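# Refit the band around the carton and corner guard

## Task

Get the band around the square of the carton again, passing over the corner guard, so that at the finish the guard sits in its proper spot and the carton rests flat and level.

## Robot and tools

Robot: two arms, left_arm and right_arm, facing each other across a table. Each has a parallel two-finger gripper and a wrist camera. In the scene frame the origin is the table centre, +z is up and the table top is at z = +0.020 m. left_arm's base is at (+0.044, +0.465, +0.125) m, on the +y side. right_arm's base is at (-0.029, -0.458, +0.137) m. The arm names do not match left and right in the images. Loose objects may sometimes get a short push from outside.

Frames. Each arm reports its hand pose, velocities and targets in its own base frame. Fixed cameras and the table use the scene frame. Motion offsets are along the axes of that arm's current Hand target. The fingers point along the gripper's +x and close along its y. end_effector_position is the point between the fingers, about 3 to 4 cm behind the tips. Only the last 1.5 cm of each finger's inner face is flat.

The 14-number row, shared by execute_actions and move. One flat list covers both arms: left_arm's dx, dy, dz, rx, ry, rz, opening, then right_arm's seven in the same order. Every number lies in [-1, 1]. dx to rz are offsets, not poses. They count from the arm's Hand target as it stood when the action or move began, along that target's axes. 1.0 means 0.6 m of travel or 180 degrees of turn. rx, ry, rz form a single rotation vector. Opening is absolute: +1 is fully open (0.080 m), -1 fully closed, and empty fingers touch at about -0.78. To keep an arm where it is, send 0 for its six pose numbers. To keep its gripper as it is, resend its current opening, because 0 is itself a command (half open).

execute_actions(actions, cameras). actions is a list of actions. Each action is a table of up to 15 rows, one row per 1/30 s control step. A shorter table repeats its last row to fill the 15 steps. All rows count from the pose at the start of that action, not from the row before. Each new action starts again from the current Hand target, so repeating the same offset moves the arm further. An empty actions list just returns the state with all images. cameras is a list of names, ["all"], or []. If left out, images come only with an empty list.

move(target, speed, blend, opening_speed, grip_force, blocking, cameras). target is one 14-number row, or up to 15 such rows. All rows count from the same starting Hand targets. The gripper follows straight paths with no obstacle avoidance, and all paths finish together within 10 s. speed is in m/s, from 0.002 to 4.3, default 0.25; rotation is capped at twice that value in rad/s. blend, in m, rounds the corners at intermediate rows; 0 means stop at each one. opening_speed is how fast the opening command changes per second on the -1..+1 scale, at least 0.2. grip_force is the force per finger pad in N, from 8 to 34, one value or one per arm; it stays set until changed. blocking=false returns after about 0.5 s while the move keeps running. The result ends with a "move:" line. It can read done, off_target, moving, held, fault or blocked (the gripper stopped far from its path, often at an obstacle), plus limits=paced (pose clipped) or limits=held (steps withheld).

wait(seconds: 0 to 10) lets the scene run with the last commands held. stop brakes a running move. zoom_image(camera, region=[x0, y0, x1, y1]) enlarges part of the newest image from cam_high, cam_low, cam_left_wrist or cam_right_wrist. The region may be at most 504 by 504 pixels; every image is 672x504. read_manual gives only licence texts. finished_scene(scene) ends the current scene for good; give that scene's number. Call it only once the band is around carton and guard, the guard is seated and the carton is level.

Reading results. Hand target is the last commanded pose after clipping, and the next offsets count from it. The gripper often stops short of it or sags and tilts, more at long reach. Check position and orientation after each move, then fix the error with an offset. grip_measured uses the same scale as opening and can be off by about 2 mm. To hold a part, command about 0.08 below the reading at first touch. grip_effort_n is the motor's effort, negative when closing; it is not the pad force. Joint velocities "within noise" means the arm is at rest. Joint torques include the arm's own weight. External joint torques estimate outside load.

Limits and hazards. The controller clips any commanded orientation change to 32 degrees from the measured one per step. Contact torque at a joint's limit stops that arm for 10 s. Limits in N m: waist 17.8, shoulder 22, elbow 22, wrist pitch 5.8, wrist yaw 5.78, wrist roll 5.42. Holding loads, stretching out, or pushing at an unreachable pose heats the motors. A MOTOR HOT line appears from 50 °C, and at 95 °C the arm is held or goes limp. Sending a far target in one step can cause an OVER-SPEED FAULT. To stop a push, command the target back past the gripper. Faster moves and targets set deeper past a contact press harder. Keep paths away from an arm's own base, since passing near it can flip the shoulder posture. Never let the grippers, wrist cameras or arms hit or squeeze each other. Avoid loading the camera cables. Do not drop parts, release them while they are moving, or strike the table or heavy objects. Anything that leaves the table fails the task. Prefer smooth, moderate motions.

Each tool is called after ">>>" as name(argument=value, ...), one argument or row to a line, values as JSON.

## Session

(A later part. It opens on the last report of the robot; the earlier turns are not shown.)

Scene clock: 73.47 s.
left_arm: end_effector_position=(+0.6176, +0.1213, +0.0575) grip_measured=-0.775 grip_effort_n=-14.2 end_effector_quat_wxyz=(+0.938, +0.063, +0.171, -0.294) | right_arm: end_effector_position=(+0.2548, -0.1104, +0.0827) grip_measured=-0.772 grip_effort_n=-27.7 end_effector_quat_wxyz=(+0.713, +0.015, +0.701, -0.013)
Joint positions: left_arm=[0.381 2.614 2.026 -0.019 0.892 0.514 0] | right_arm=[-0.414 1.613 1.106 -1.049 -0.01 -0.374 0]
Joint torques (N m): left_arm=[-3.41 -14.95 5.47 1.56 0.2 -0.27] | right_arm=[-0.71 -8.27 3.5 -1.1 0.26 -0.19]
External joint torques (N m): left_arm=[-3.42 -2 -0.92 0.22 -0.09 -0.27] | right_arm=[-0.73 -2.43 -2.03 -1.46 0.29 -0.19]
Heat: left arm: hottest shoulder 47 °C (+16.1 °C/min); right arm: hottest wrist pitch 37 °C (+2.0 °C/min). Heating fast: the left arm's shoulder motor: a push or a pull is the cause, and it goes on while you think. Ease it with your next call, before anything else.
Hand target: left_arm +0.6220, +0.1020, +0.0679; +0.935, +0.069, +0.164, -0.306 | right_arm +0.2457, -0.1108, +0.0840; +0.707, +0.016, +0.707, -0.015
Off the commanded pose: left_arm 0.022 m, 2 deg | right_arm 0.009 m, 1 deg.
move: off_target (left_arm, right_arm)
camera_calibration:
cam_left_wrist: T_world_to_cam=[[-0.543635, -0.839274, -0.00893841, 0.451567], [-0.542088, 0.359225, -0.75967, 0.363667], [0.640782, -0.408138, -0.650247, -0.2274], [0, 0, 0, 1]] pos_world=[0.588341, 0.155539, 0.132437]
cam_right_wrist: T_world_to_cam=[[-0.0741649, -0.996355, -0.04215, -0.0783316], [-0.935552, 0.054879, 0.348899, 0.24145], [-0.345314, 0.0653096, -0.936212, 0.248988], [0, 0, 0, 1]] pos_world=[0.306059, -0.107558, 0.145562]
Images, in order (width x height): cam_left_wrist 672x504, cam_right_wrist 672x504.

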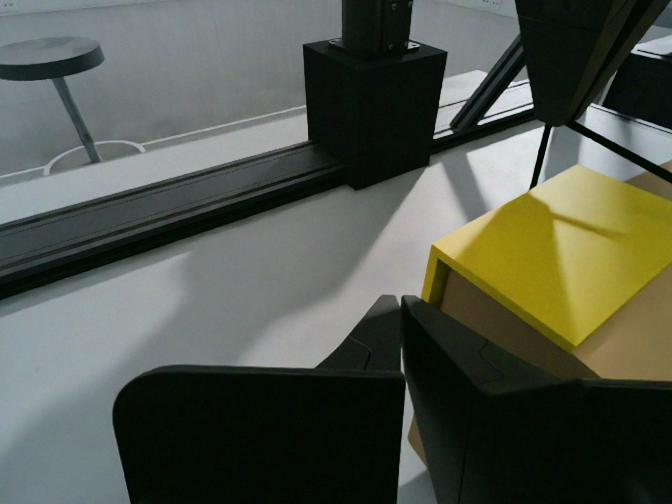

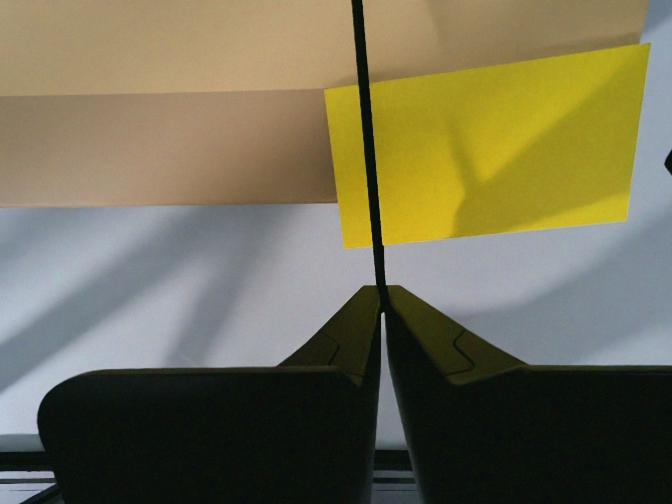

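>>> move(
  target=[
    [-0.0517, 0.0674, -0.0035, 0, 0, 0, -1, 0, 0, 0, 0, 0, 0, -1],
    [-0.036, 0.0624, -0.0438, -0.502, -0.022, -0.056, -1, 0, 0, 0, 0, 0, 0, -1],
  ],
  speed=[0.1, 0.2],
  cameras=["cam_left_wrist", "cam_right_wrist", "cam_low"],
)

Scene clock: 80.77 s.
left_arm: end_effector_position=(+0.6231, +0.1493, +0.0629) grip_measured=-0.775 grip_effort_n=-14.2 end_effector_quat_wxyz=(+0.691, -0.631, +0.303, -0.178) | right_arm: end_effector_position=(+0.2548, -0.1104, +0.0827) grip_measured=-0.772 grip_effort_n=-27.7 end_effector_quat_wxyz=(+0.713, +0.015, +0.701, -0.013)
Joint positions: left_arm=[0.446 2.76 2.194 0.121 1.102 -1.149 0] | right_arm=[-0.414 1.613 1.106 -1.049 -0.01 -0.374 0]
Joint torques (N m): left_arm=[0.27 -11.9 4.93 1.39 0.29 -0.02] | right_arm=[-0.72 -8.25 3.51 -1.1 0.26 -0.19]
External joint torques (N m): left_arm=[0.29 1.53 -1.47 0.04 0.05 -0.06] | right_arm=[-0.71 -2.37 -2.03 -1.46 0.28 -0.19]
Heat: left arm: hottest shoulder 48 °C (+16.1 °C/min); right arm: hottest wrist pitch 37 °C (+2.0 °C/min).
Hand target: left_arm +0.6209, +0.1499, +0.0518; +0.685, -0.637, +0.308, -0.174 | right_arm +0.2457, -0.1108, +0.0840; +0.707, +0.016, +0.707, -0.015
Off the commanded pose: left_arm 0.011 m, 1 deg | right_arm 0.009 m, 1 deg.
move: off_target (left_arm, right_arm)
camera_calibration:
cam_left_wrist: T_world_to_cam=[[0.172613, -0.14416, 0.974383, -0.133748], [-0.854499, -0.513961, 0.0753343, 0.63318], [0.489935, -0.845613, -0.211901, -0.0842955], [0, 0, 0, 1]] pos_world=[0.605438, 0.234868, 0.0647589]
cam_right_wrist: T_world_to_cam=[[-0.0741649, -0.996355, -0.04215, -0.0783316], [-0.935552, 0.054879, 0.348899, 0.24145], [-0.345314, 0.0653096, -0.936212, 0.248988], [0, 0, 0, 1]] pos_world=[0.306059, -0.107558, 0.145562]
Images, in order (width x height): cam_low 672x504, cam_left_wrist 672x504, cam_right_wrist 672x504.

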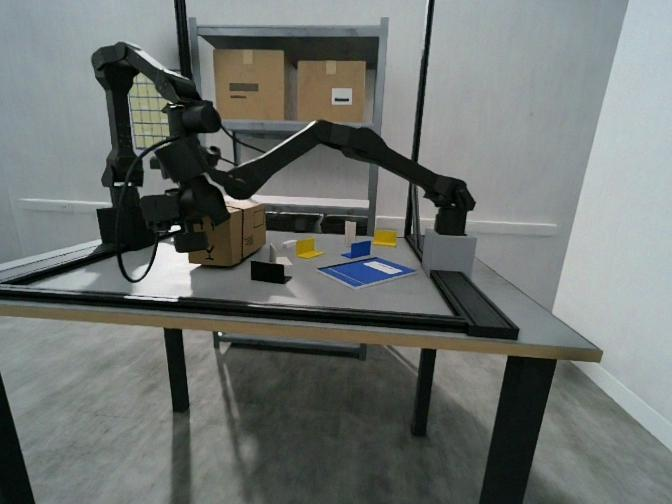

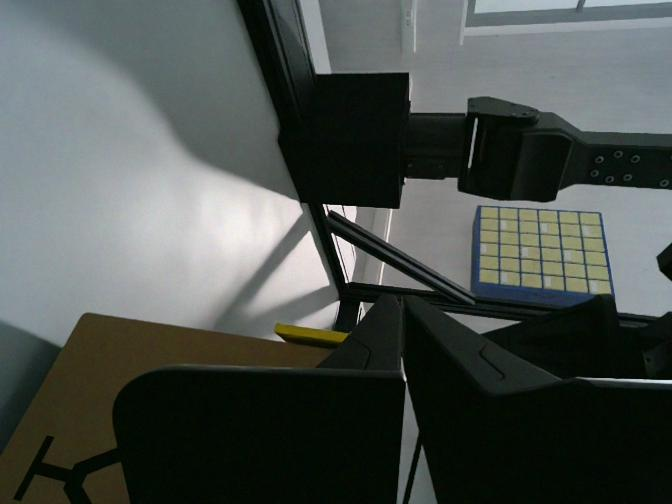

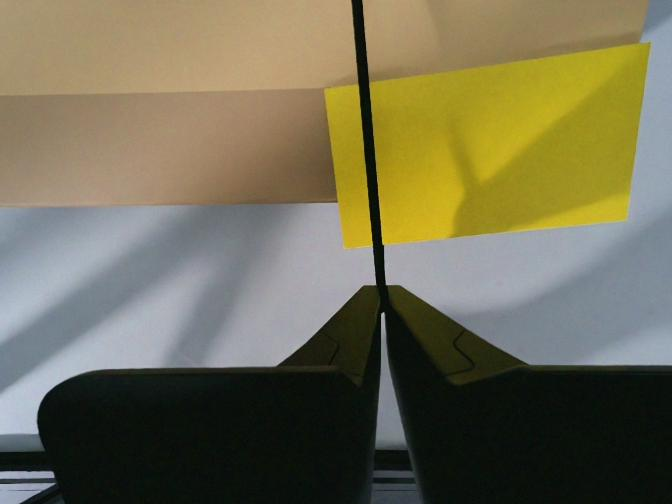

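>>> move(
  target=[0.0116, 0.018, -0.0196, 0, 0, 0, -1, 0, 0, 0, 0, 0, 0, -1],
  speed=0.06,
  cameras=["cam_left_wrist", "cam_right_wrist"],
)

Scene clock: 82.03 s.
left_arm: end_effector_position=(+0.6175, +0.1382, +0.0394) grip_measured=-0.775 grip_effort_n=-14.2 end_effector_quat_wxyz=(+0.685, -0.636, +0.308, -0.175) | right_arm: end_effector_position=(+0.2548, -0.1104, +0.0827) grip_measured=-0.772 grip_effort_n=-27.7 end_effector_quat_wxyz=(+0.713, +0.015, +0.701, -0.013)
Joint positions: left_arm=[0.433 2.76 2.099 0.211 1.093 -1.165 0] | right_arm=[-0.414 1.613 1.106 -1.049 -0.01 -0.374 0]
Joint torques (N m): left_arm=[-0.02 -13.72 4.83 1.38 0.19 -0.01] | right_arm=[-0.72 -8.26 3.5 -1.1 0.26 -0.19]
External joint torques (N m): left_arm=[-0.01 -0.18 -1.55 -0.01 -0.05 -0.07] | right_arm=[-0.71 -2.36 -2.09 -1.47 0.29 -0.19]
Heat: left arm: hottest shoulder 48 °C (+16.3 °C/min); right arm: hottest wrist pitch 37 °C (+2.0 °C/min).
Hand target: left_arm +0.6170, +0.1380, +0.0400; +0.685, -0.636, +0.308, -0.174 | right_arm +0.2457, -0.1108, +0.0840; +0.707, +0.016, +0.707, -0.015
Off the commanded pose: left_arm 0.001 m, 0 deg | right_arm 0.009 m, 1 deg.
move: off_target (right_arm)
camera_calibration:
cam_left_wrist: T_world_to_cam=[[0.188317, -0.134302, 0.972882, -0.122484], [-0.854129, -0.511359, 0.0947391, 0.62317], [0.484769, -0.848808, -0.211009, -0.0922803], [0, 0, 0, 1]] pos_world=[0.600068, 0.223886, 0.0406516]
cam_right_wrist: T_world_to_cam=[[-0.0741649, -0.996355, -0.04215, -0.0783316], [-0.935552, 0.054879, 0.348899, 0.24145], [-0.345314, 0.0653096, -0.936212, 0.248988], [0, 0, 0, 1]] pos_world=[0.306059, -0.107558, 0.145562]
Images, in order (width x height): cam_left_wrist 672x504, cam_right_wrist 672x504.

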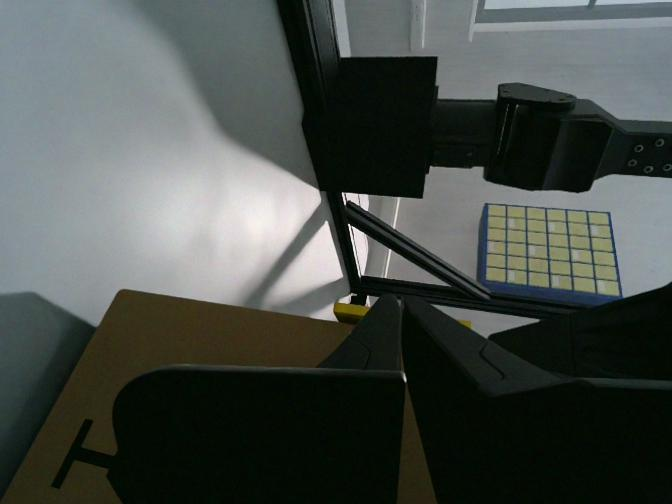

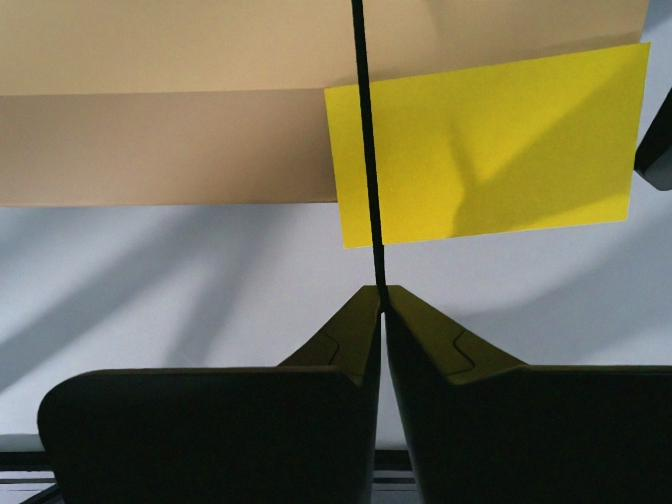

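>>> move(
  target=[0.0036, -0.0314, -0.0091, 0, 0, 0, -1, 0, 0, 0, 0, 0, 0, -1],
  speed=0.06,
  cameras=["cam_left_wrist", "cam_right_wrist"],
)

Scene clock: 83.50 s.
left_arm: end_effector_position=(+0.6184, +0.1303, +0.0530) grip_measured=-0.775 grip_effort_n=-14.7 end_effector_quat_wxyz=(+0.684, -0.637, +0.309, -0.174) | right_arm: end_effector_position=(+0.2548, -0.1104, +0.0827) grip_measured=-0.772 grip_effort_n=-27.7 end_effector_quat_wxyz=(+0.713, +0.015, +0.701, -0.013)
Joint positions: left_arm=[0.419 2.719 2.074 0.204 1.081 -1.178 0] | right_arm=[-0.414 1.613 1.106 -1.049 -0.01 -0.374 0]
Joint torques (N m): left_arm=[-0.17 -14.52 4.81 0.98 0.15 -0.03] | right_arm=[-0.72 -8.26 3.52 -1.1 0.26 -0.18]
External joint torques (N m): left_arm=[-0.26 -1.21 -1.52 -0.39 -0.08 -0.08] | right_arm=[-0.69 -2.38 -2.04 -1.47 0.28 -0.18]
Heat: left arm: hottest shoulder 49 °C (+16.1 °C/min); right arm: hottest wrist pitch 37 °C (+2.0 °C/min).
Hand target: left_arm +0.6179, +0.1300, +0.0580; +0.685, -0.636, +0.308, -0.174 | right_arm +0.2457, -0.1108, +0.0840; +0.707, +0.016, +0.707, -0.015
Off the commanded pose: left_arm 0.005 m, 0 deg | right_arm 0.009 m, 1 deg.
move: off_target (right_arm)
camera_calibration:
cam_left_wrist: T_world_to_cam=[[0.191401, -0.132887, 0.972475, -0.138999], [-0.853769, -0.511314, 0.0981679, 0.618162], [0.484194, -0.849058, -0.211321, -0.0962427], [0, 0, 0, 1]] pos_world=[0.600972, 0.215888, 0.0541514]
cam_right_wrist: T_world_to_cam=[[-0.0741649, -0.996355, -0.04215, -0.0783316], [-0.935552, 0.054879, 0.348899, 0.24145], [-0.345314, 0.0653096, -0.936212, 0.248988], [0, 0, 0, 1]] pos_world=[0.306059, -0.107558, 0.145562]
Images, in order (width x height): cam_left_wrist 672x504, cam_right_wrist 672x504.

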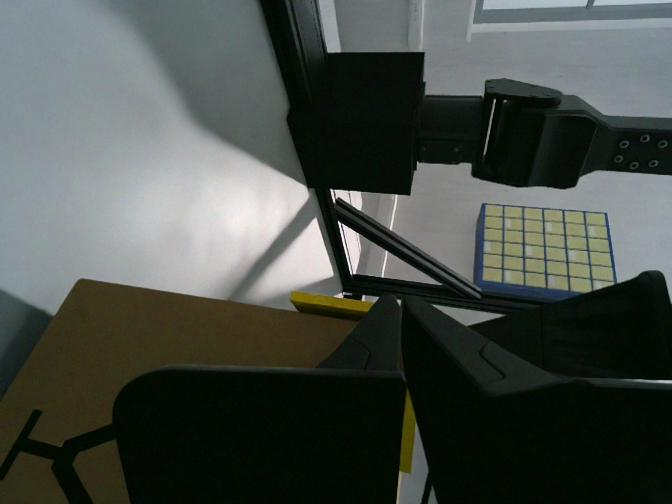

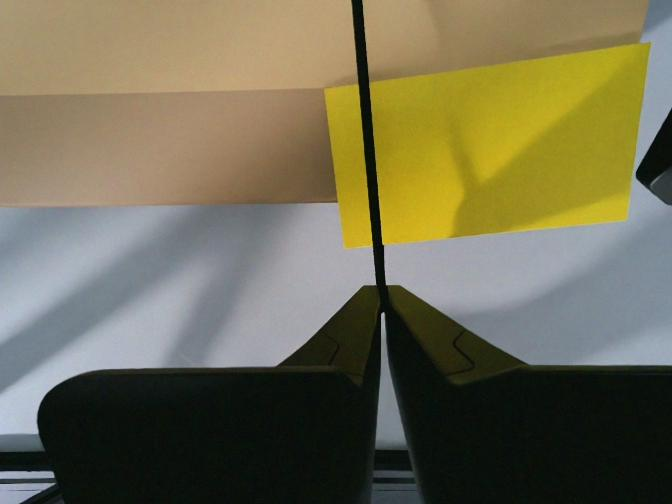

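>>> move(
  target=[0.0105, -0.0022, -0.0128, 0, 0, 0, -1, 0, 0, 0, 0, 0, 0, -1],
  speed=0.04,
  cameras=["cam_left_wrist", "cam_right_wrist"],
)

Scene clock: 84.47 s.
left_arm: end_effector_position=(+0.6181, +0.1206, +0.0504) grip_measured=-0.775 grip_effort_n=-13.7 end_effector_quat_wxyz=(+0.682, -0.639, +0.311, -0.172) | right_arm: end_effector_position=(+0.2548, -0.1104, +0.0827) grip_measured=-0.772 grip_effort_n=-28.1 end_effector_quat_wxyz=(+0.713, +0.015, +0.701, -0.013)
Joint positions: left_arm=[0.403 2.704 2.034 0.233 1.065 -1.192 0] | right_arm=[-0.414 1.613 1.106 -1.049 -0.01 -0.374 0]
Joint torques (N m): left_arm=[0 -14.77 4.98 1.4 0.18 -0.02] | right_arm=[-0.72 -8.27 3.51 -1.1 0.26 -0.19]
External joint torques (N m): left_arm=[-0.01 -1.6 -1.29 0.02 -0.04 -0.07] | right_arm=[-0.72 -2.34 -2.13 -1.47 0.29 -0.19]
Heat: left arm: hottest shoulder 49 °C (+16.1 °C/min); right arm: hottest wrist pitch 37 °C (+2.0 °C/min).
Hand target: left_arm +0.6179, +0.1200, +0.0580; +0.685, -0.637, +0.308, -0.174 | right_arm +0.2457, -0.1108, +0.0840; +0.707, +0.016, +0.707, -0.015
Off the commanded pose: left_arm 0.008 m, 1 deg | right_arm 0.009 m, 1 deg.
move: off_target (right_arm)
camera_calibration:
cam_left_wrist: T_world_to_cam=[[0.199294, -0.129685, 0.971321, -0.142929], [-0.852348, -0.512012, 0.106523, 0.611997], [0.483513, -0.849132, -0.212578, -0.104368], [0, 0, 0, 1]] pos_world=[0.600582, 0.206192, 0.051452]
cam_right_wrist: T_world_to_cam=[[-0.0741649, -0.996355, -0.04215, -0.0783316], [-0.935552, 0.054879, 0.348899, 0.24145], [-0.345314, 0.0653096, -0.936212, 0.248988], [0, 0, 0, 1]] pos_world=[0.306059, -0.107558, 0.145562]
Images, in order (width x height): cam_left_wrist 672x504, cam_right_wrist 672x504.

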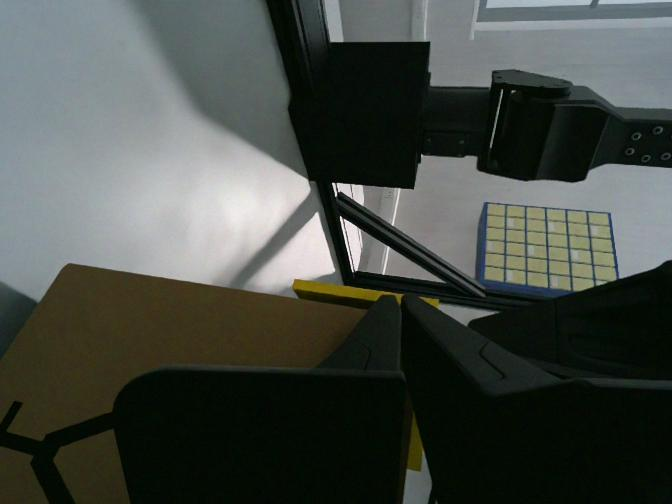

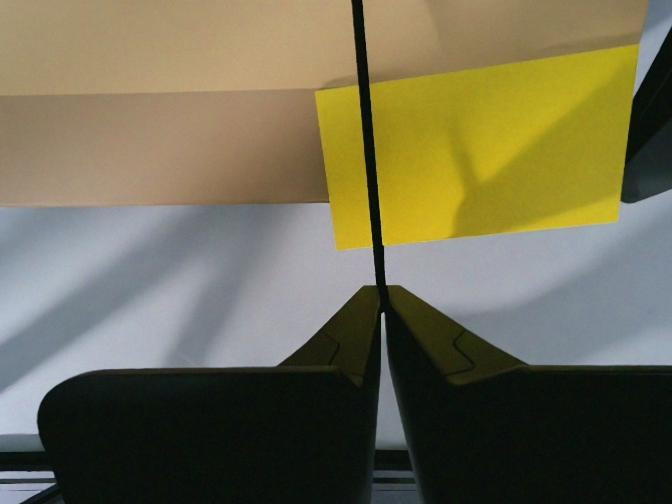

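>>> zoom_image(
  camera="cam_right_wrist",
  region=[472, 0, 672, 150],
)

>>> zoom_image(
  camera="cam_left_wrist",
  region=[220, 240, 472, 440],
)

Scaled by 2.520 from the camera's 672x504 image, which has a finer 960x720 frame.

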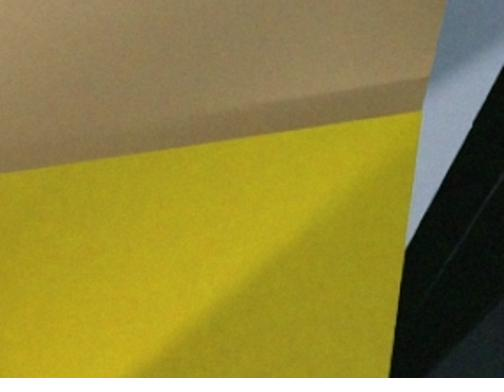

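Scaled by 2.000 from the camera's 672x504 image, which has a finer 960x720 frame.

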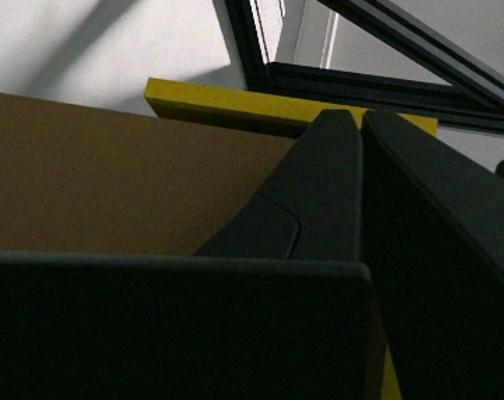

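>>> execute_actions(
  actions=[],
)

>>> zoom_image(
  camera="cam_high",
  region=[280, 210, 430, 340],
)

>>> zoom_image(
  camera="cam_low",
  region=[130, 170, 310, 300],
)

Scene clock: 85.37 s.
left_arm: end_effector_position=(+0.6180, +0.1205, +0.0503) grip_measured=-0.775 grip_effort_n=-14.2 end_effector_quat_wxyz=(+0.682, -0.639, +0.311, -0.172) | right_arm: end_effector_position=(+0.2548, -0.1104, +0.0827) grip_measured=-0.772 grip_effort_n=-27.7 end_effector_quat_wxyz=(+0.713, +0.015, +0.701, -0.013)
Joint positions: left_arm=[0.403 2.704 2.034 0.233 1.065 -1.192 0] | right_arm=[-0.414 1.613 1.106 -1.049 -0.01 -0.374 0]
Joint velocities: within noise
Joint torques (N m): left_arm=[-0.15 -14.69 4.65 1.36 0.18 -0.02] | right_arm=[-0.73 -8.28 3.51 -1.1 0.26 -0.18]
External joint torques (N m): left_arm=[-0.16 -1.43 -1.67 -0.04 -0.04 -0.08] | right_arm=[-0.76 -2.45 -2.03 -1.46 0.29 -0.18]
Motor temperatures (°C): left_arm=[26 50 36 33 29 35] | right_arm=[28 35 32 38 29 31]
Heat: left arm: hottest shoulder 50 °C (+17.2 °C/min); right arm: hottest wrist pitch 38 °C (+3.0 °C/min). Fold the left arm in close to its base, or ease its load, before you think long.
Hand target: left_arm +0.6179, +0.1200, +0.0579; +0.685, -0.637, +0.308, -0.174 | right_arm +0.2457, -0.1108, +0.0840; +0.707, +0.016, +0.707, -0.015
Tool commands: left_gripper/opening=-1.0 right_gripper/opening=-1.0
Off the commanded pose: left_arm 0.008 m, 1 deg | right_arm 0.009 m, 1 deg.
MOTOR HOT: joint 2 (shoulder) of the left arm reports 50 °C; the controller stops that arm at 95 °C. To cool a motor, set the load down, stop pushing, or move to a pose that needs little force.
camera_calibration:
cam_left_wrist: T_world_to_cam=[[0.199294, -0.129685, 0.971321, -0.142812], [-0.852348, -0.512012, 0.106523, 0.611922], [0.483513, -0.849132, -0.212578, -0.104341], [0, 0, 0, 1]] pos_world=[0.600482, 0.206192, 0.051352]
cam_right_wrist: T_world_to_cam=[[-0.0741649, -0.996355, -0.04215, -0.0783316], [-0.935552, 0.054879, 0.348899, 0.24145], [-0.345314, 0.0653096, -0.936212, 0.248988], [0, 0, 0, 1]] pos_world=[0.306059, -0.107558, 0.145562]

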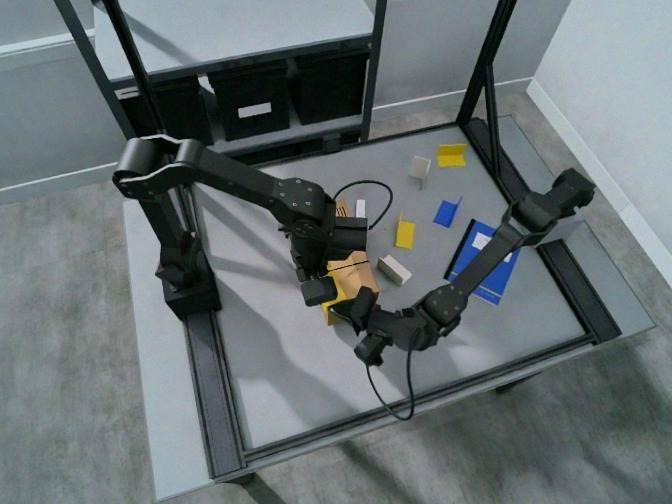

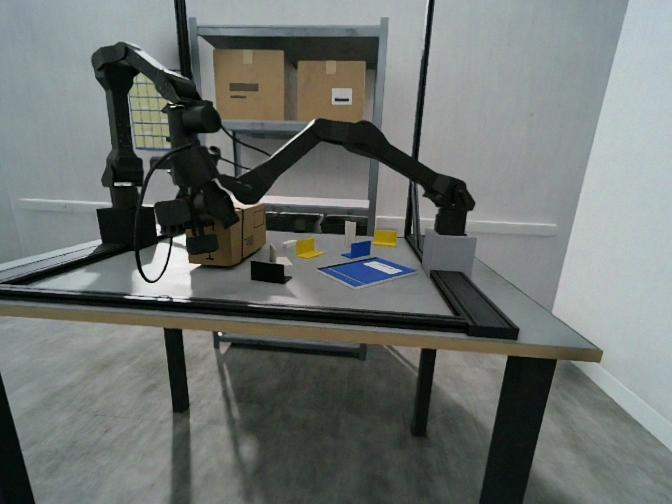

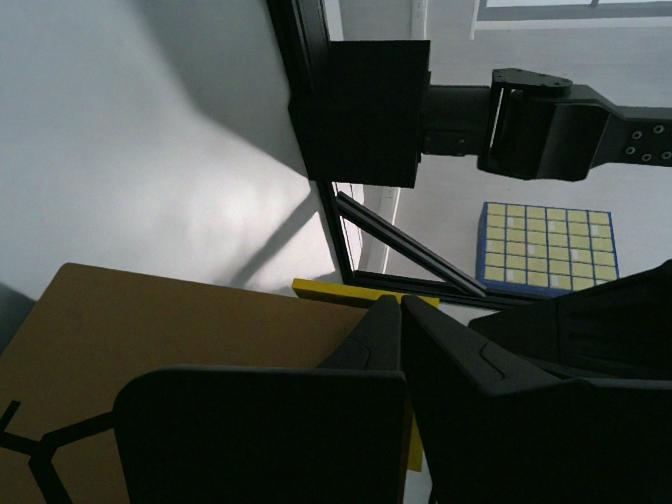

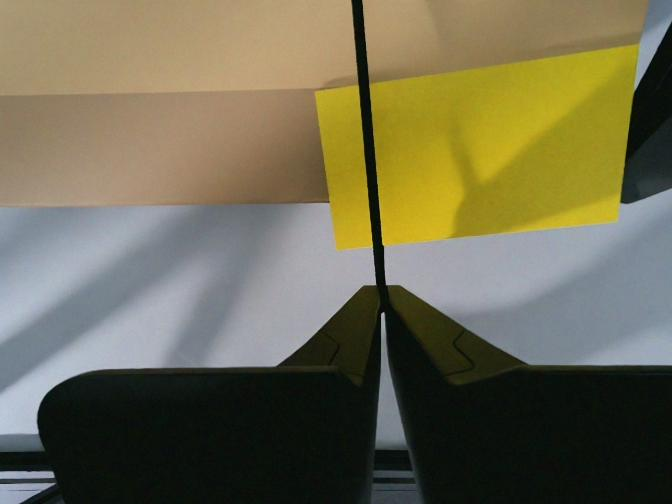

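Scaled by 3.360 from the camera's 672x504 image, which has a finer 960x720 frame.

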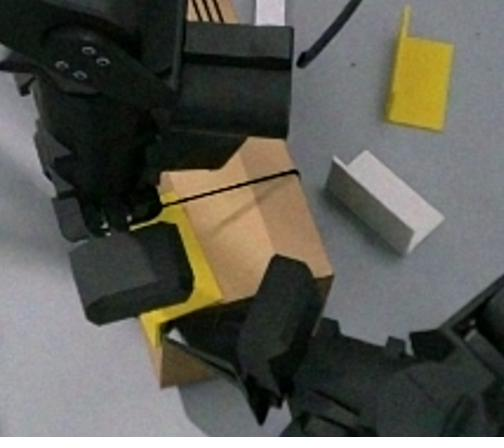

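Scaled by 2.800 from the camera's 672x504 image, which has a finer 960x720 frame.

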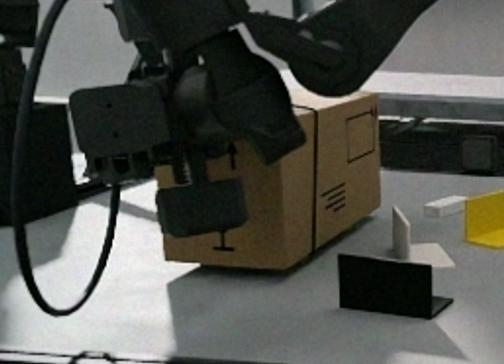

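>>> move(
  target=[0.0063, -0.0013, -0.0077, 0, 0, 0, -1, 0, 0, 0, 0, 0, 0, -1],
  speed=0.04,
  cameras=["cam_left_wrist", "cam_right_wrist"],
)

Scene clock: 87.33 s.
left_arm: end_effector_position=(+0.6177, +0.1180, +0.0502) grip_measured=-0.775 grip_effort_n=-14.7 end_effector_quat_wxyz=(+0.683, -0.639, +0.309, -0.169) | right_arm: end_effector_position=(+0.2548, -0.1104, +0.0827) grip_measured=-0.772 grip_effort_n=-28.1 end_effector_quat_wxyz=(+0.713, +0.015, +0.701, -0.013)
Joint positions: left_arm=[0.398 2.695 2.011 0.254 1.054 -1.201 0] | right_arm=[-0.414 1.613 1.106 -1.049 -0.01 -0.374 0]
Joint torques (N m): left_arm=[-0.62 -14.84 4.72 1.37 0.23 -0.03] | right_arm=[-0.73 -8.25 3.51 -1.1 0.26 -0.19]
External joint torques (N m): left_arm=[-0.63 -1.54 -1.64 -0.04 0.01 -0.08] | right_arm=[-0.71 -2.3 -2.07 -1.45 0.29 -0.19]
Heat: left arm: hottest shoulder 50 °C (+17.2 °C/min); right arm: hottest wrist pitch 38 °C (+3.0 °C/min). Fold the left arm in close to its base, or ease its load, before you think long.
Hand target: left_arm +0.6179, +0.1141, +0.0580; +0.685, -0.637, +0.308, -0.174 | right_arm +0.2457, -0.1108, +0.0840; +0.707, +0.016, +0.707, -0.015
Off the commanded pose: left_arm 0.009 m, 1 deg | right_arm 0.009 m, 1 deg.
MOTOR HOT: still on. Joint 2 (shoulder) of the left arm reports 50 °C.
move: off_target (left_arm, right_arm)
camera_calibration:
cam_left_wrist: T_world_to_cam=[[0.200285, -0.129306, 0.971167, -0.143646], [-0.848848, -0.517879, 0.106106, 0.608873], [0.489227, -0.845625, -0.213484, -0.11029], [0, 0, 0, 1]] pos_world=[0.599568, 0.203484, 0.0513543]
cam_right_wrist: T_world_to_cam=[[-0.0741649, -0.996355, -0.04215, -0.0783316], [-0.935552, 0.054879, 0.348899, 0.24145], [-0.345314, 0.0653096, -0.936212, 0.248988], [0, 0, 0, 1]] pos_world=[0.306059, -0.107558, 0.145562]
Images, in order (width x height): cam_left_wrist 672x504, cam_right_wrist 672x504.

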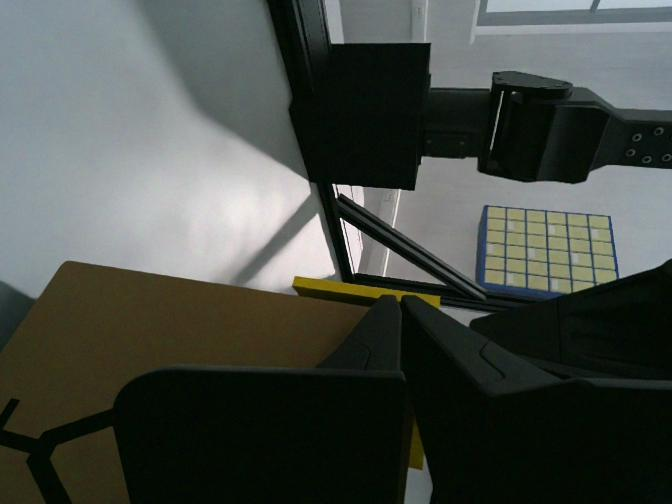

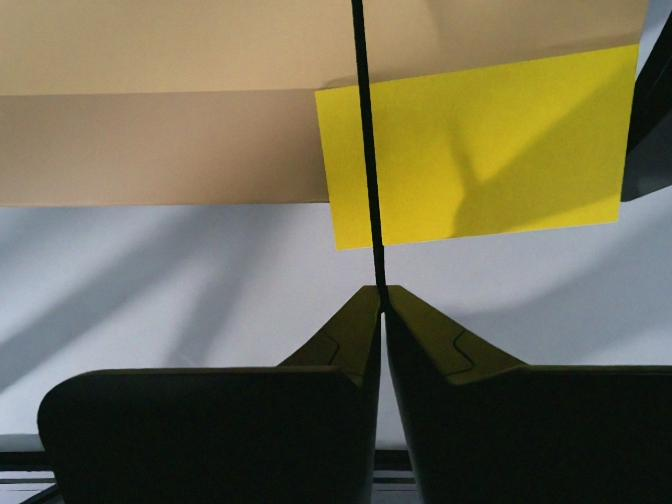

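>>> move(
  target=[
    [-0.0663, -0.0034, 0.0766, 0, 0, 0, -1, 0, 0, 0, 0, 0, 0, -1],
    [-0.484, -0.1565, -0.198, 0, 0, 0, -1, 0, 0, 0, 0, 0, 0, -1],
  ],
  speed=[0.1, 0.2],
  blend=[0.02, 0],
)

Scene clock: 96.87 s.
left_arm: end_effector_position=(+0.3368, +0.1922, +0.2094) grip_measured=-0.775 grip_effort_n=-14.7 end_effector_quat_wxyz=(+0.685, -0.637, +0.307, -0.174) | right_arm: end_effector_position=(+0.2548, -0.1104, +0.0827) grip_measured=-0.772 grip_effort_n=-27.7 end_effector_quat_wxyz=(+0.713, +0.015, +0.701, -0.013)
Joint positions: left_arm=[0.908 1.986 1.591 -1.349 1.367 0.177 0] | right_arm=[-0.414 1.613 1.106 -1.049 -0.01 -0.374 0]
Joint torques (N m): left_arm=[0.15 -7.39 6.01 -0.4 0.58 0.21] | right_arm=[-0.71 -8.28 3.51 -1.1 0.26 -0.19]
External joint torques (N m): left_arm=[0.15 1.1 0.6 -0.53 -0.04 0.16] | right_arm=[-0.7 -2.42 -2 -1.45 0.28 -0.19]
Motor temperatures (°C): left_arm=[26 56 37 33 29 35] | right_arm=[28 36 32 38 29 31]
Heat: left arm: hottest shoulder 56 °C (+22.0 °C/min); right arm: hottest wrist pitch 38 °C (+2.0 °C/min). Heating fast: the left arm's shoulder motor: a push or a pull is the cause, and it goes on while you think. Ease it with your next call, before anything else.
Hand target: left_arm +0.3381, +0.1942, +0.2082; +0.685, -0.637, +0.308, -0.174 | right_arm +0.2457, -0.1108, +0.0840; +0.707, +0.016, +0.707, -0.015
Off the commanded pose: left_arm 0.003 m, 0 deg | right_arm 0.009 m, 1 deg.
MOTOR HOT: still on. Joint 2 (shoulder) of the left arm reports 56 °C.
move: off_target (right_arm); blend cut to 0 m at target 1

>>> move(
  target=[-0.1015, -0.0303, -0.122, 0, 0, 0, -1, 0, -0.02, 0.0009, 0, 0, 0, -1],
  speed=0.08,
  cameras=["cam_right_wrist", "cam_high"],
)

Scene clock: 98.77 s.
left_arm: end_effector_position=(+0.2501, +0.1758, +0.2375) grip_measured=-0.775 grip_effort_n=-14.7 end_effector_quat_wxyz=(+0.710, -0.638, +0.276, -0.112) | right_arm: end_effector_position=(+0.2518, -0.1198, +0.0838) grip_measured=-0.772 grip_effort_n=-27.7 end_effector_quat_wxyz=(+0.715, +0.015, +0.699, -0.011)
Joint positions: left_arm=[1.107 1.702 1.356 -1.569 1.303 0.39 0] | right_arm=[-0.452 1.613 1.111 -1.05 -0.014 -0.414 0]
Joint torques (N m): left_arm=[0.13 -7.21 3.94 -0.53 0.5 0.01] | right_arm=[-0.92 -6.14 5.05 -1.12 0.4 -0.19]
External joint torques (N m): left_arm=[0.11 -1.01 -1.33 -0.46 -0.08 -0.04] | right_arm=[-0.95 -0.21 -0.53 -1.48 0.43 -0.19]
Motor temperatures (°C): left_arm=[26 55 36 33 29 35] | right_arm=[28 36 32 38 29 31]
Heat: left arm: hottest shoulder 55 °C (+21.1 °C/min); right arm: hottest wrist pitch 38 °C (+2.0 °C/min). Fold the left arm in close to its base, or ease its load, before you think long.
Hand target: left_arm +0.2481, +0.1742, +0.2381; +0.685, -0.637, +0.308, -0.174 | right_arm +0.2457, -0.1228, +0.0840; +0.707, +0.016, +0.707, -0.015
Off the commanded pose: left_arm 0.003 m, 9 deg | right_arm 0.007 m, 1 deg.
MOTOR HOT: still on. Joint 2 (shoulder) of the left arm reports 55 °C.
joint sent to its limit (left arm) — joint 4 (wrist pitch), lower limit. The joint targets are off in orientation, not in position.
move: off_target (left_arm)
camera_calibration:
cam_right_wrist: T_world_to_cam=[[-0.0711546, -0.996482, -0.0442886, -0.0883869], [-0.937621, 0.0516716, 0.343797, 0.239368], [-0.340299, 0.0659887, -0.937999, 0.248685], [0, 0, 0, 1]] pos_world=[0.302775, -0.116855, 0.147058]
Images, in order (width x height): cam_high 672x504, cam_right_wrist 672x504.

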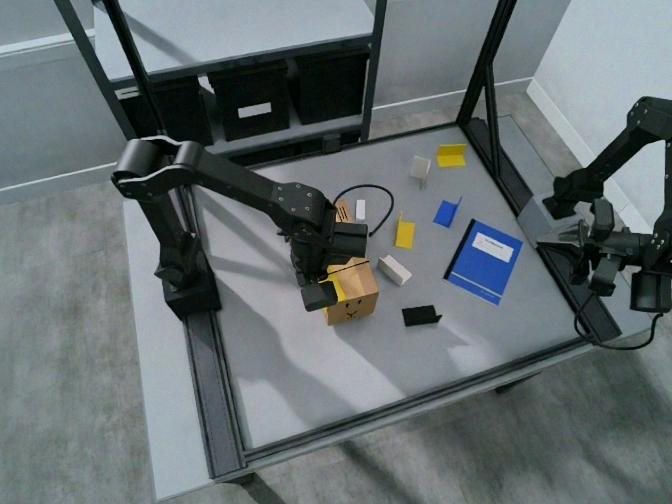

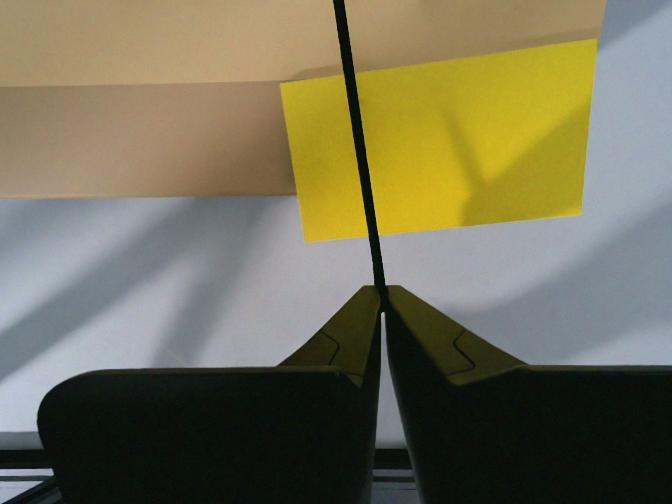

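>>> move(
  target=[
    [0, 0, 0, 0, 0, 0, -1, 0.01, -0.0076, 0.0554, 0, 0, 0, -1],
    [0, 0, 0, 0, 0, 0, -1, 0.0233, -0.0076, 0.0554, 0, 0, 0, -1],
  ],
  speed=0.05,
  cameras=["cam_right_wrist", "cam_high"],
)

Scene clock: 101.00 s.
left_arm: end_effector_position=(+0.2501, +0.1758, +0.2375) grip_measured=-0.775 grip_effort_n=-14.2 end_effector_quat_wxyz=(+0.710, -0.638, +0.276, -0.112) | right_arm: end_effector_position=(+0.2824, -0.1277, +0.0744) grip_measured=-0.772 grip_effort_n=-27.7 end_effector_quat_wxyz=(+0.714, +0.013, +0.700, -0.011)
Joint positions: left_arm=[1.107 1.702 1.356 -1.569 1.303 0.39 0] | right_arm=[-0.43 1.739 1.212 -1.027 -0.011 -0.396 0]
Joint torques (N m): left_arm=[0.14 -7.38 3.99 -0.52 0.51 0.01] | right_arm=[-0.21 -6.25 4.22 0.02 0.29 0.17]
External joint torques (N m): left_arm=[0.14 -1.18 -1.26 -0.44 -0.07 -0.04] | right_arm=[-0.19 0.61 -1.36 -0.35 0.32 0.17]
Motor temperatures (°C): left_arm=[26 55 36 33 29 35] | right_arm=[28 36 32 38 29 31]
Heat: left arm: hottest shoulder 55 °C (+21.0 °C/min); right arm: hottest wrist pitch 38 °C (+2.0 °C/min). Fold the left arm in close to its base, or ease its load, before you think long.
Hand target: left_arm +0.2481, +0.1742, +0.2382; +0.685, -0.637, +0.308, -0.174 | right_arm +0.2787, -0.1288, +0.0700; +0.707, +0.016, +0.707, -0.015
Off the commanded pose: left_arm 0.003 m, 9 deg | right_arm 0.006 m, 1 deg.
MOTOR HOT: still on. Joint 2 (shoulder) of the left arm reports 55 °C.
joint sent to its limit (left arm) — joint 4 (wrist pitch), lower limit. The joint targets are off in orientation, not in position.
move: off_target (left_arm)
camera_calibration:
cam_right_wrist: T_world_to_cam=[[-0.0675604, -0.99683, -0.042026, -0.0957537], [-0.936793, 0.048885, 0.346453, 0.270948], [-0.343301, 0.0627762, -0.937125, 0.251147], [0, 0, 0, 1]] pos_world=[0.333572, -0.124462, 0.137461]
Images, in order (width x height): cam_high 672x504, cam_right_wrist 672x504.

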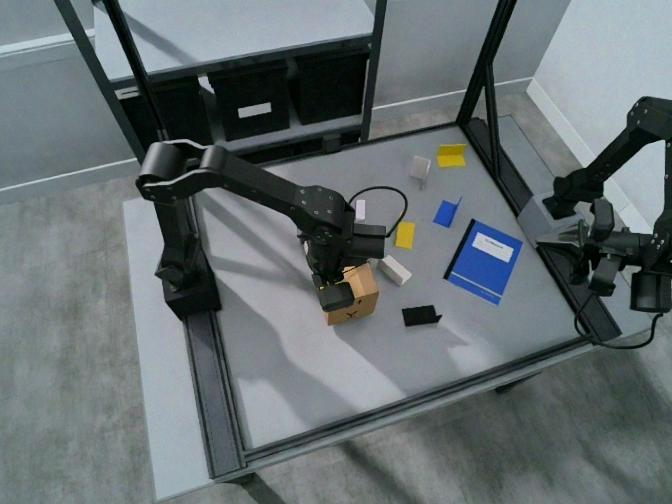

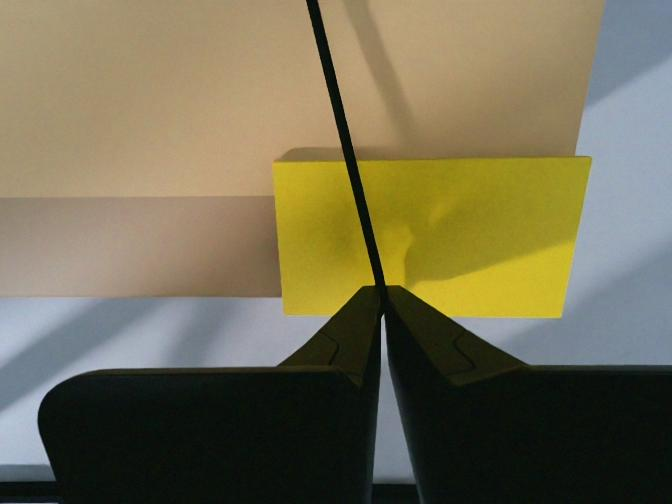

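>>> move(
  target=[0, 0, 0, 0, 0, 0, -1, 0.01, 0, 0, 0, 0, 0, -1],
  speed=0.03,
  cameras=["cam_right_wrist"],
)

Scene clock: 102.17 s.
left_arm: end_effector_position=(+0.2501, +0.1758, +0.2375) grip_measured=-0.775 grip_effort_n=-14.2 end_effector_quat_wxyz=(+0.710, -0.638, +0.276, -0.112) | right_arm: end_effector_position=(+0.2833, -0.1282, +0.0700) grip_measured=-0.772 grip_effort_n=-27.7 end_effector_quat_wxyz=(+0.716, +0.012, +0.698, -0.012)
Joint positions: left_arm=[1.107 1.702 1.356 -1.569 1.303 0.39 0] | right_arm=[-0.43 1.743 1.199 -1.004 -0.01 -0.396 0]
Joint torques (N m): left_arm=[0.24 -7.2 3.94 -0.51 0.5 -0.01] | right_arm=[-0.22 -5.89 3.67 0.05 0.29 0.18]
External joint torques (N m): left_arm=[0.24 -0.93 -1.33 -0.43 -0.08 -0.06] | right_arm=[-0.27 0.97 -1.87 -0.32 0.33 0.18]
Heat: left arm: hottest shoulder 54 °C (+20.3 °C/min); right arm: hottest wrist pitch 38 °C (+2.0 °C/min). Fold the left arm in close to its base, or ease its load, before you think long.
Hand target: left_arm +0.2481, +0.1742, +0.2382; +0.685, -0.637, +0.308, -0.174 | right_arm +0.2788, -0.1289, +0.0641; +0.707, +0.016, +0.707, -0.015
Off the commanded pose: left_arm 0.003 m, 9 deg | right_arm 0.008 m, 2 deg.
MOTOR HOT: still on. Joint 2 (shoulder) of the left arm reports 54 °C.
joint sent to its limit (left arm) — joint 4 (wrist pitch), lower limit. The joint targets are off in orientation, not in position.
move: off_target (left_arm)
camera_calibration:
cam_right_wrist: T_world_to_cam=[[-0.0673173, -0.996945, -0.0396173, -0.0966179], [-0.938521, 0.0497971, 0.341612, 0.274234], [-0.338595, 0.060178, -0.939006, 0.245762], [0, 0, 0, 1]] pos_world=[0.334084, -0.124768, 0.133262]
Images, in order (width x height): cam_right_wrist 672x504.

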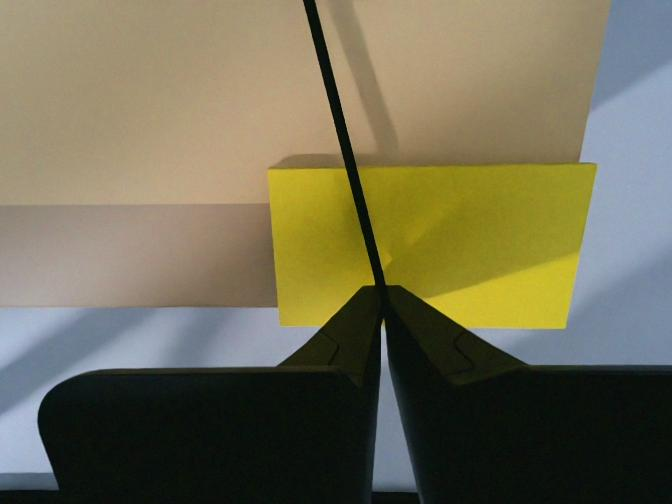

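>>> move(
  target=[0, 0, 0, 0, 0, 0, -1, 0.006, 0, 0, 0, 0, 0, -1],
  speed=0.03,
  cameras=["cam_right_wrist"],
)

Scene clock: 102.93 s.
left_arm: end_effector_position=(+0.2501, +0.1758, +0.2375) grip_measured=-0.775 grip_effort_n=-13.7 end_effector_quat_wxyz=(+0.710, -0.638, +0.276, -0.112) | right_arm: end_effector_position=(+0.2837, -0.1281, +0.0679) grip_measured=-0.772 grip_effort_n=-27.7 end_effector_quat_wxyz=(+0.717, +0.011, +0.697, -0.012)
Joint positions: left_arm=[1.107 1.702 1.356 -1.569 1.303 0.39 0] | right_arm=[-0.429 1.744 1.191 -0.991 -0.01 -0.396 0]
Joint torques (N m): left_arm=[0.16 -7.32 3.94 -0.49 0.54 0.02] | right_arm=[-0.22 -5.49 3.63 0.21 0.28 0.17]
External joint torques (N m): left_arm=[0.13 -1.12 -1.3 -0.41 -0.04 -0.03] | right_arm=[-0.27 1.34 -1.88 -0.17 0.32 0.17]
Heat: left arm: hottest shoulder 54 °C (+20.0 °C/min); right arm: hottest wrist pitch 37 °C (+1.0 °C/min). Fold the left arm in close to its base, or ease its load, before you think long.
Hand target: left_arm +0.2481, +0.1742, +0.2382; +0.685, -0.637, +0.308, -0.174 | right_arm +0.2788, -0.1288, +0.0604; +0.707, +0.016, +0.707, -0.015
Off the commanded pose: left_arm 0.003 m, 9 deg | right_arm 0.009 m, 2 deg.
MOTOR HOT: still on. Joint 2 (shoulder) of the left arm reports 54 °C.
joint sent to its limit (left arm) — joint 4 (wrist pitch), lower limit. The joint targets are off in orientation, not in position.
move: off_target (left_arm, right_arm)
camera_calibration:
cam_right_wrist: T_world_to_cam=[[-0.0668368, -0.997029, -0.0382833, -0.0968263], [-0.93973, 0.0500082, 0.338241, 0.275909], [-0.335322, 0.0585829, -0.94028, 0.243005], [0, 0, 0, 1]] pos_world=[0.334293, -0.124572, 0.131462]
Images, in order (width x height): cam_right_wrist 672x504.

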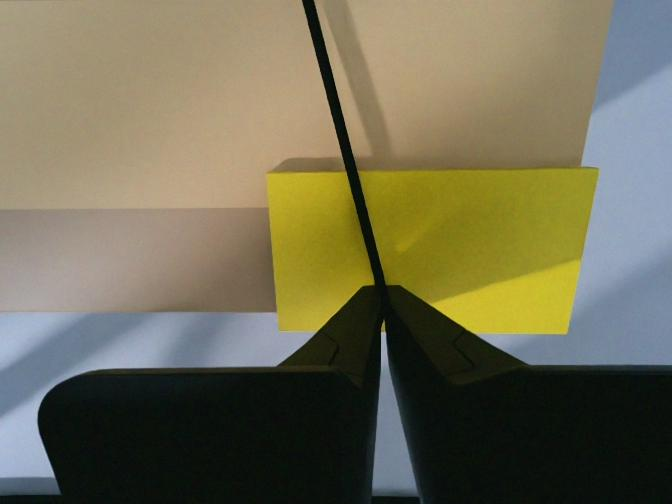

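>>> zoom_image(
  camera="cam_right_wrist",
  region=[262, 150, 512, 340],
)

Scaled by 2.016 from the camera's 672x504 image, which has a finer 960x720 frame.

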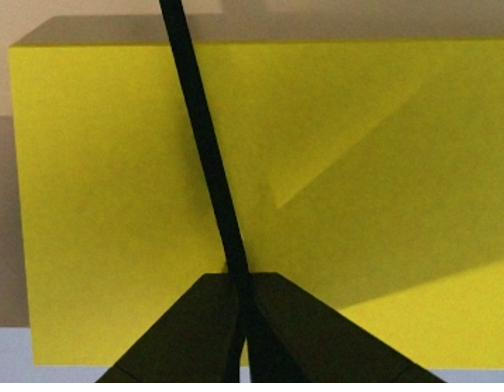

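>>> move(
  target=[0, 0, 0, 0, 0, 0, -1, 0, 0, 0, 0, 0, 0, -0.45],
  speed=0.03,
  opening_speed=0.3,
  cameras=["cam_right_wrist"],
)

Scene clock: 104.60 s.
left_arm: end_effector_position=(+0.2501, +0.1758, +0.2375) grip_measured=-0.775 grip_effort_n=-14.2 end_effector_quat_wxyz=(+0.710, -0.638, +0.276, -0.112) | right_arm: end_effector_position=(+0.2832, -0.1281, +0.0669) grip_measured=-0.455 grip_effort_n=21.2 end_effector_quat_wxyz=(+0.716, +0.011, +0.698, -0.012)
Joint positions: left_arm=[1.107 1.702 1.356 -1.569 1.303 0.39 0] | right_arm=[-0.429 1.745 1.189 -0.99 -0.008 -0.396 0.015]
Joint torques (N m): left_arm=[0.12 -7.24 3.85 -0.53 0.51 0.01] | right_arm=[-0.32 -5.62 3.84 0.12 0.27 0.17]
External joint torques (N m): left_arm=[0.12 -0.92 -1.45 -0.45 -0.07 -0.04] | right_arm=[-0.31 1.31 -1.76 -0.29 0.3 0.17]
Heat: left arm: hottest shoulder 54 °C (+20.1 °C/min); right arm: hottest wrist pitch 37 °C (+1.0 °C/min). Fold the left arm in close to its base, or ease its load, before you think long.
Hand target: left_arm +0.2481, +0.1742, +0.2382; +0.685, -0.637, +0.308, -0.174 | right_arm +0.2787, -0.1288, +0.0605; +0.707, +0.016, +0.707, -0.015
Off the commanded pose: left_arm 0.003 m, 9 deg | right_arm 0.008 m, 2 deg.
MOTOR HOT: still on. Joint 2 (shoulder) of the left arm reports 54 °C.
joint sent to its limit (left arm) — joint 4 (wrist pitch), lower limit. The joint targets are off in orientation, not in position.
move: off_target (left_arm)
camera_calibration:
cam_right_wrist: T_world_to_cam=[[-0.0666264, -0.997087, -0.037115, -0.0970251], [-0.938606, 0.0500126, 0.341346, 0.275241], [-0.338496, 0.0575791, -0.939205, 0.242565], [0, 0, 0, 1]] pos_world=[0.333985, -0.124475, 0.130265]
Images, in order (width x height): cam_right_wrist 672x504.

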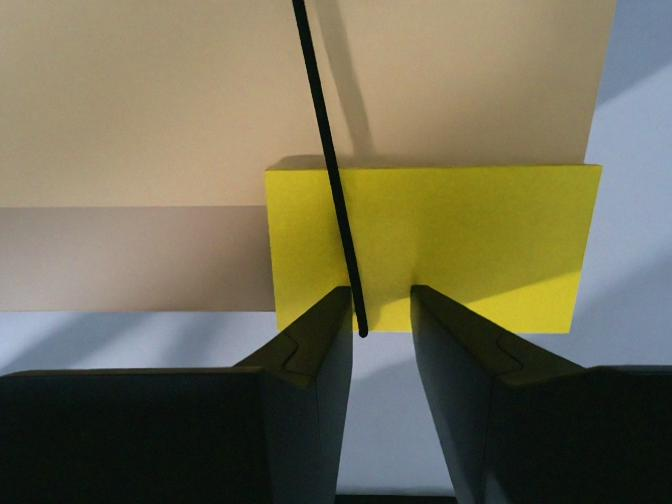

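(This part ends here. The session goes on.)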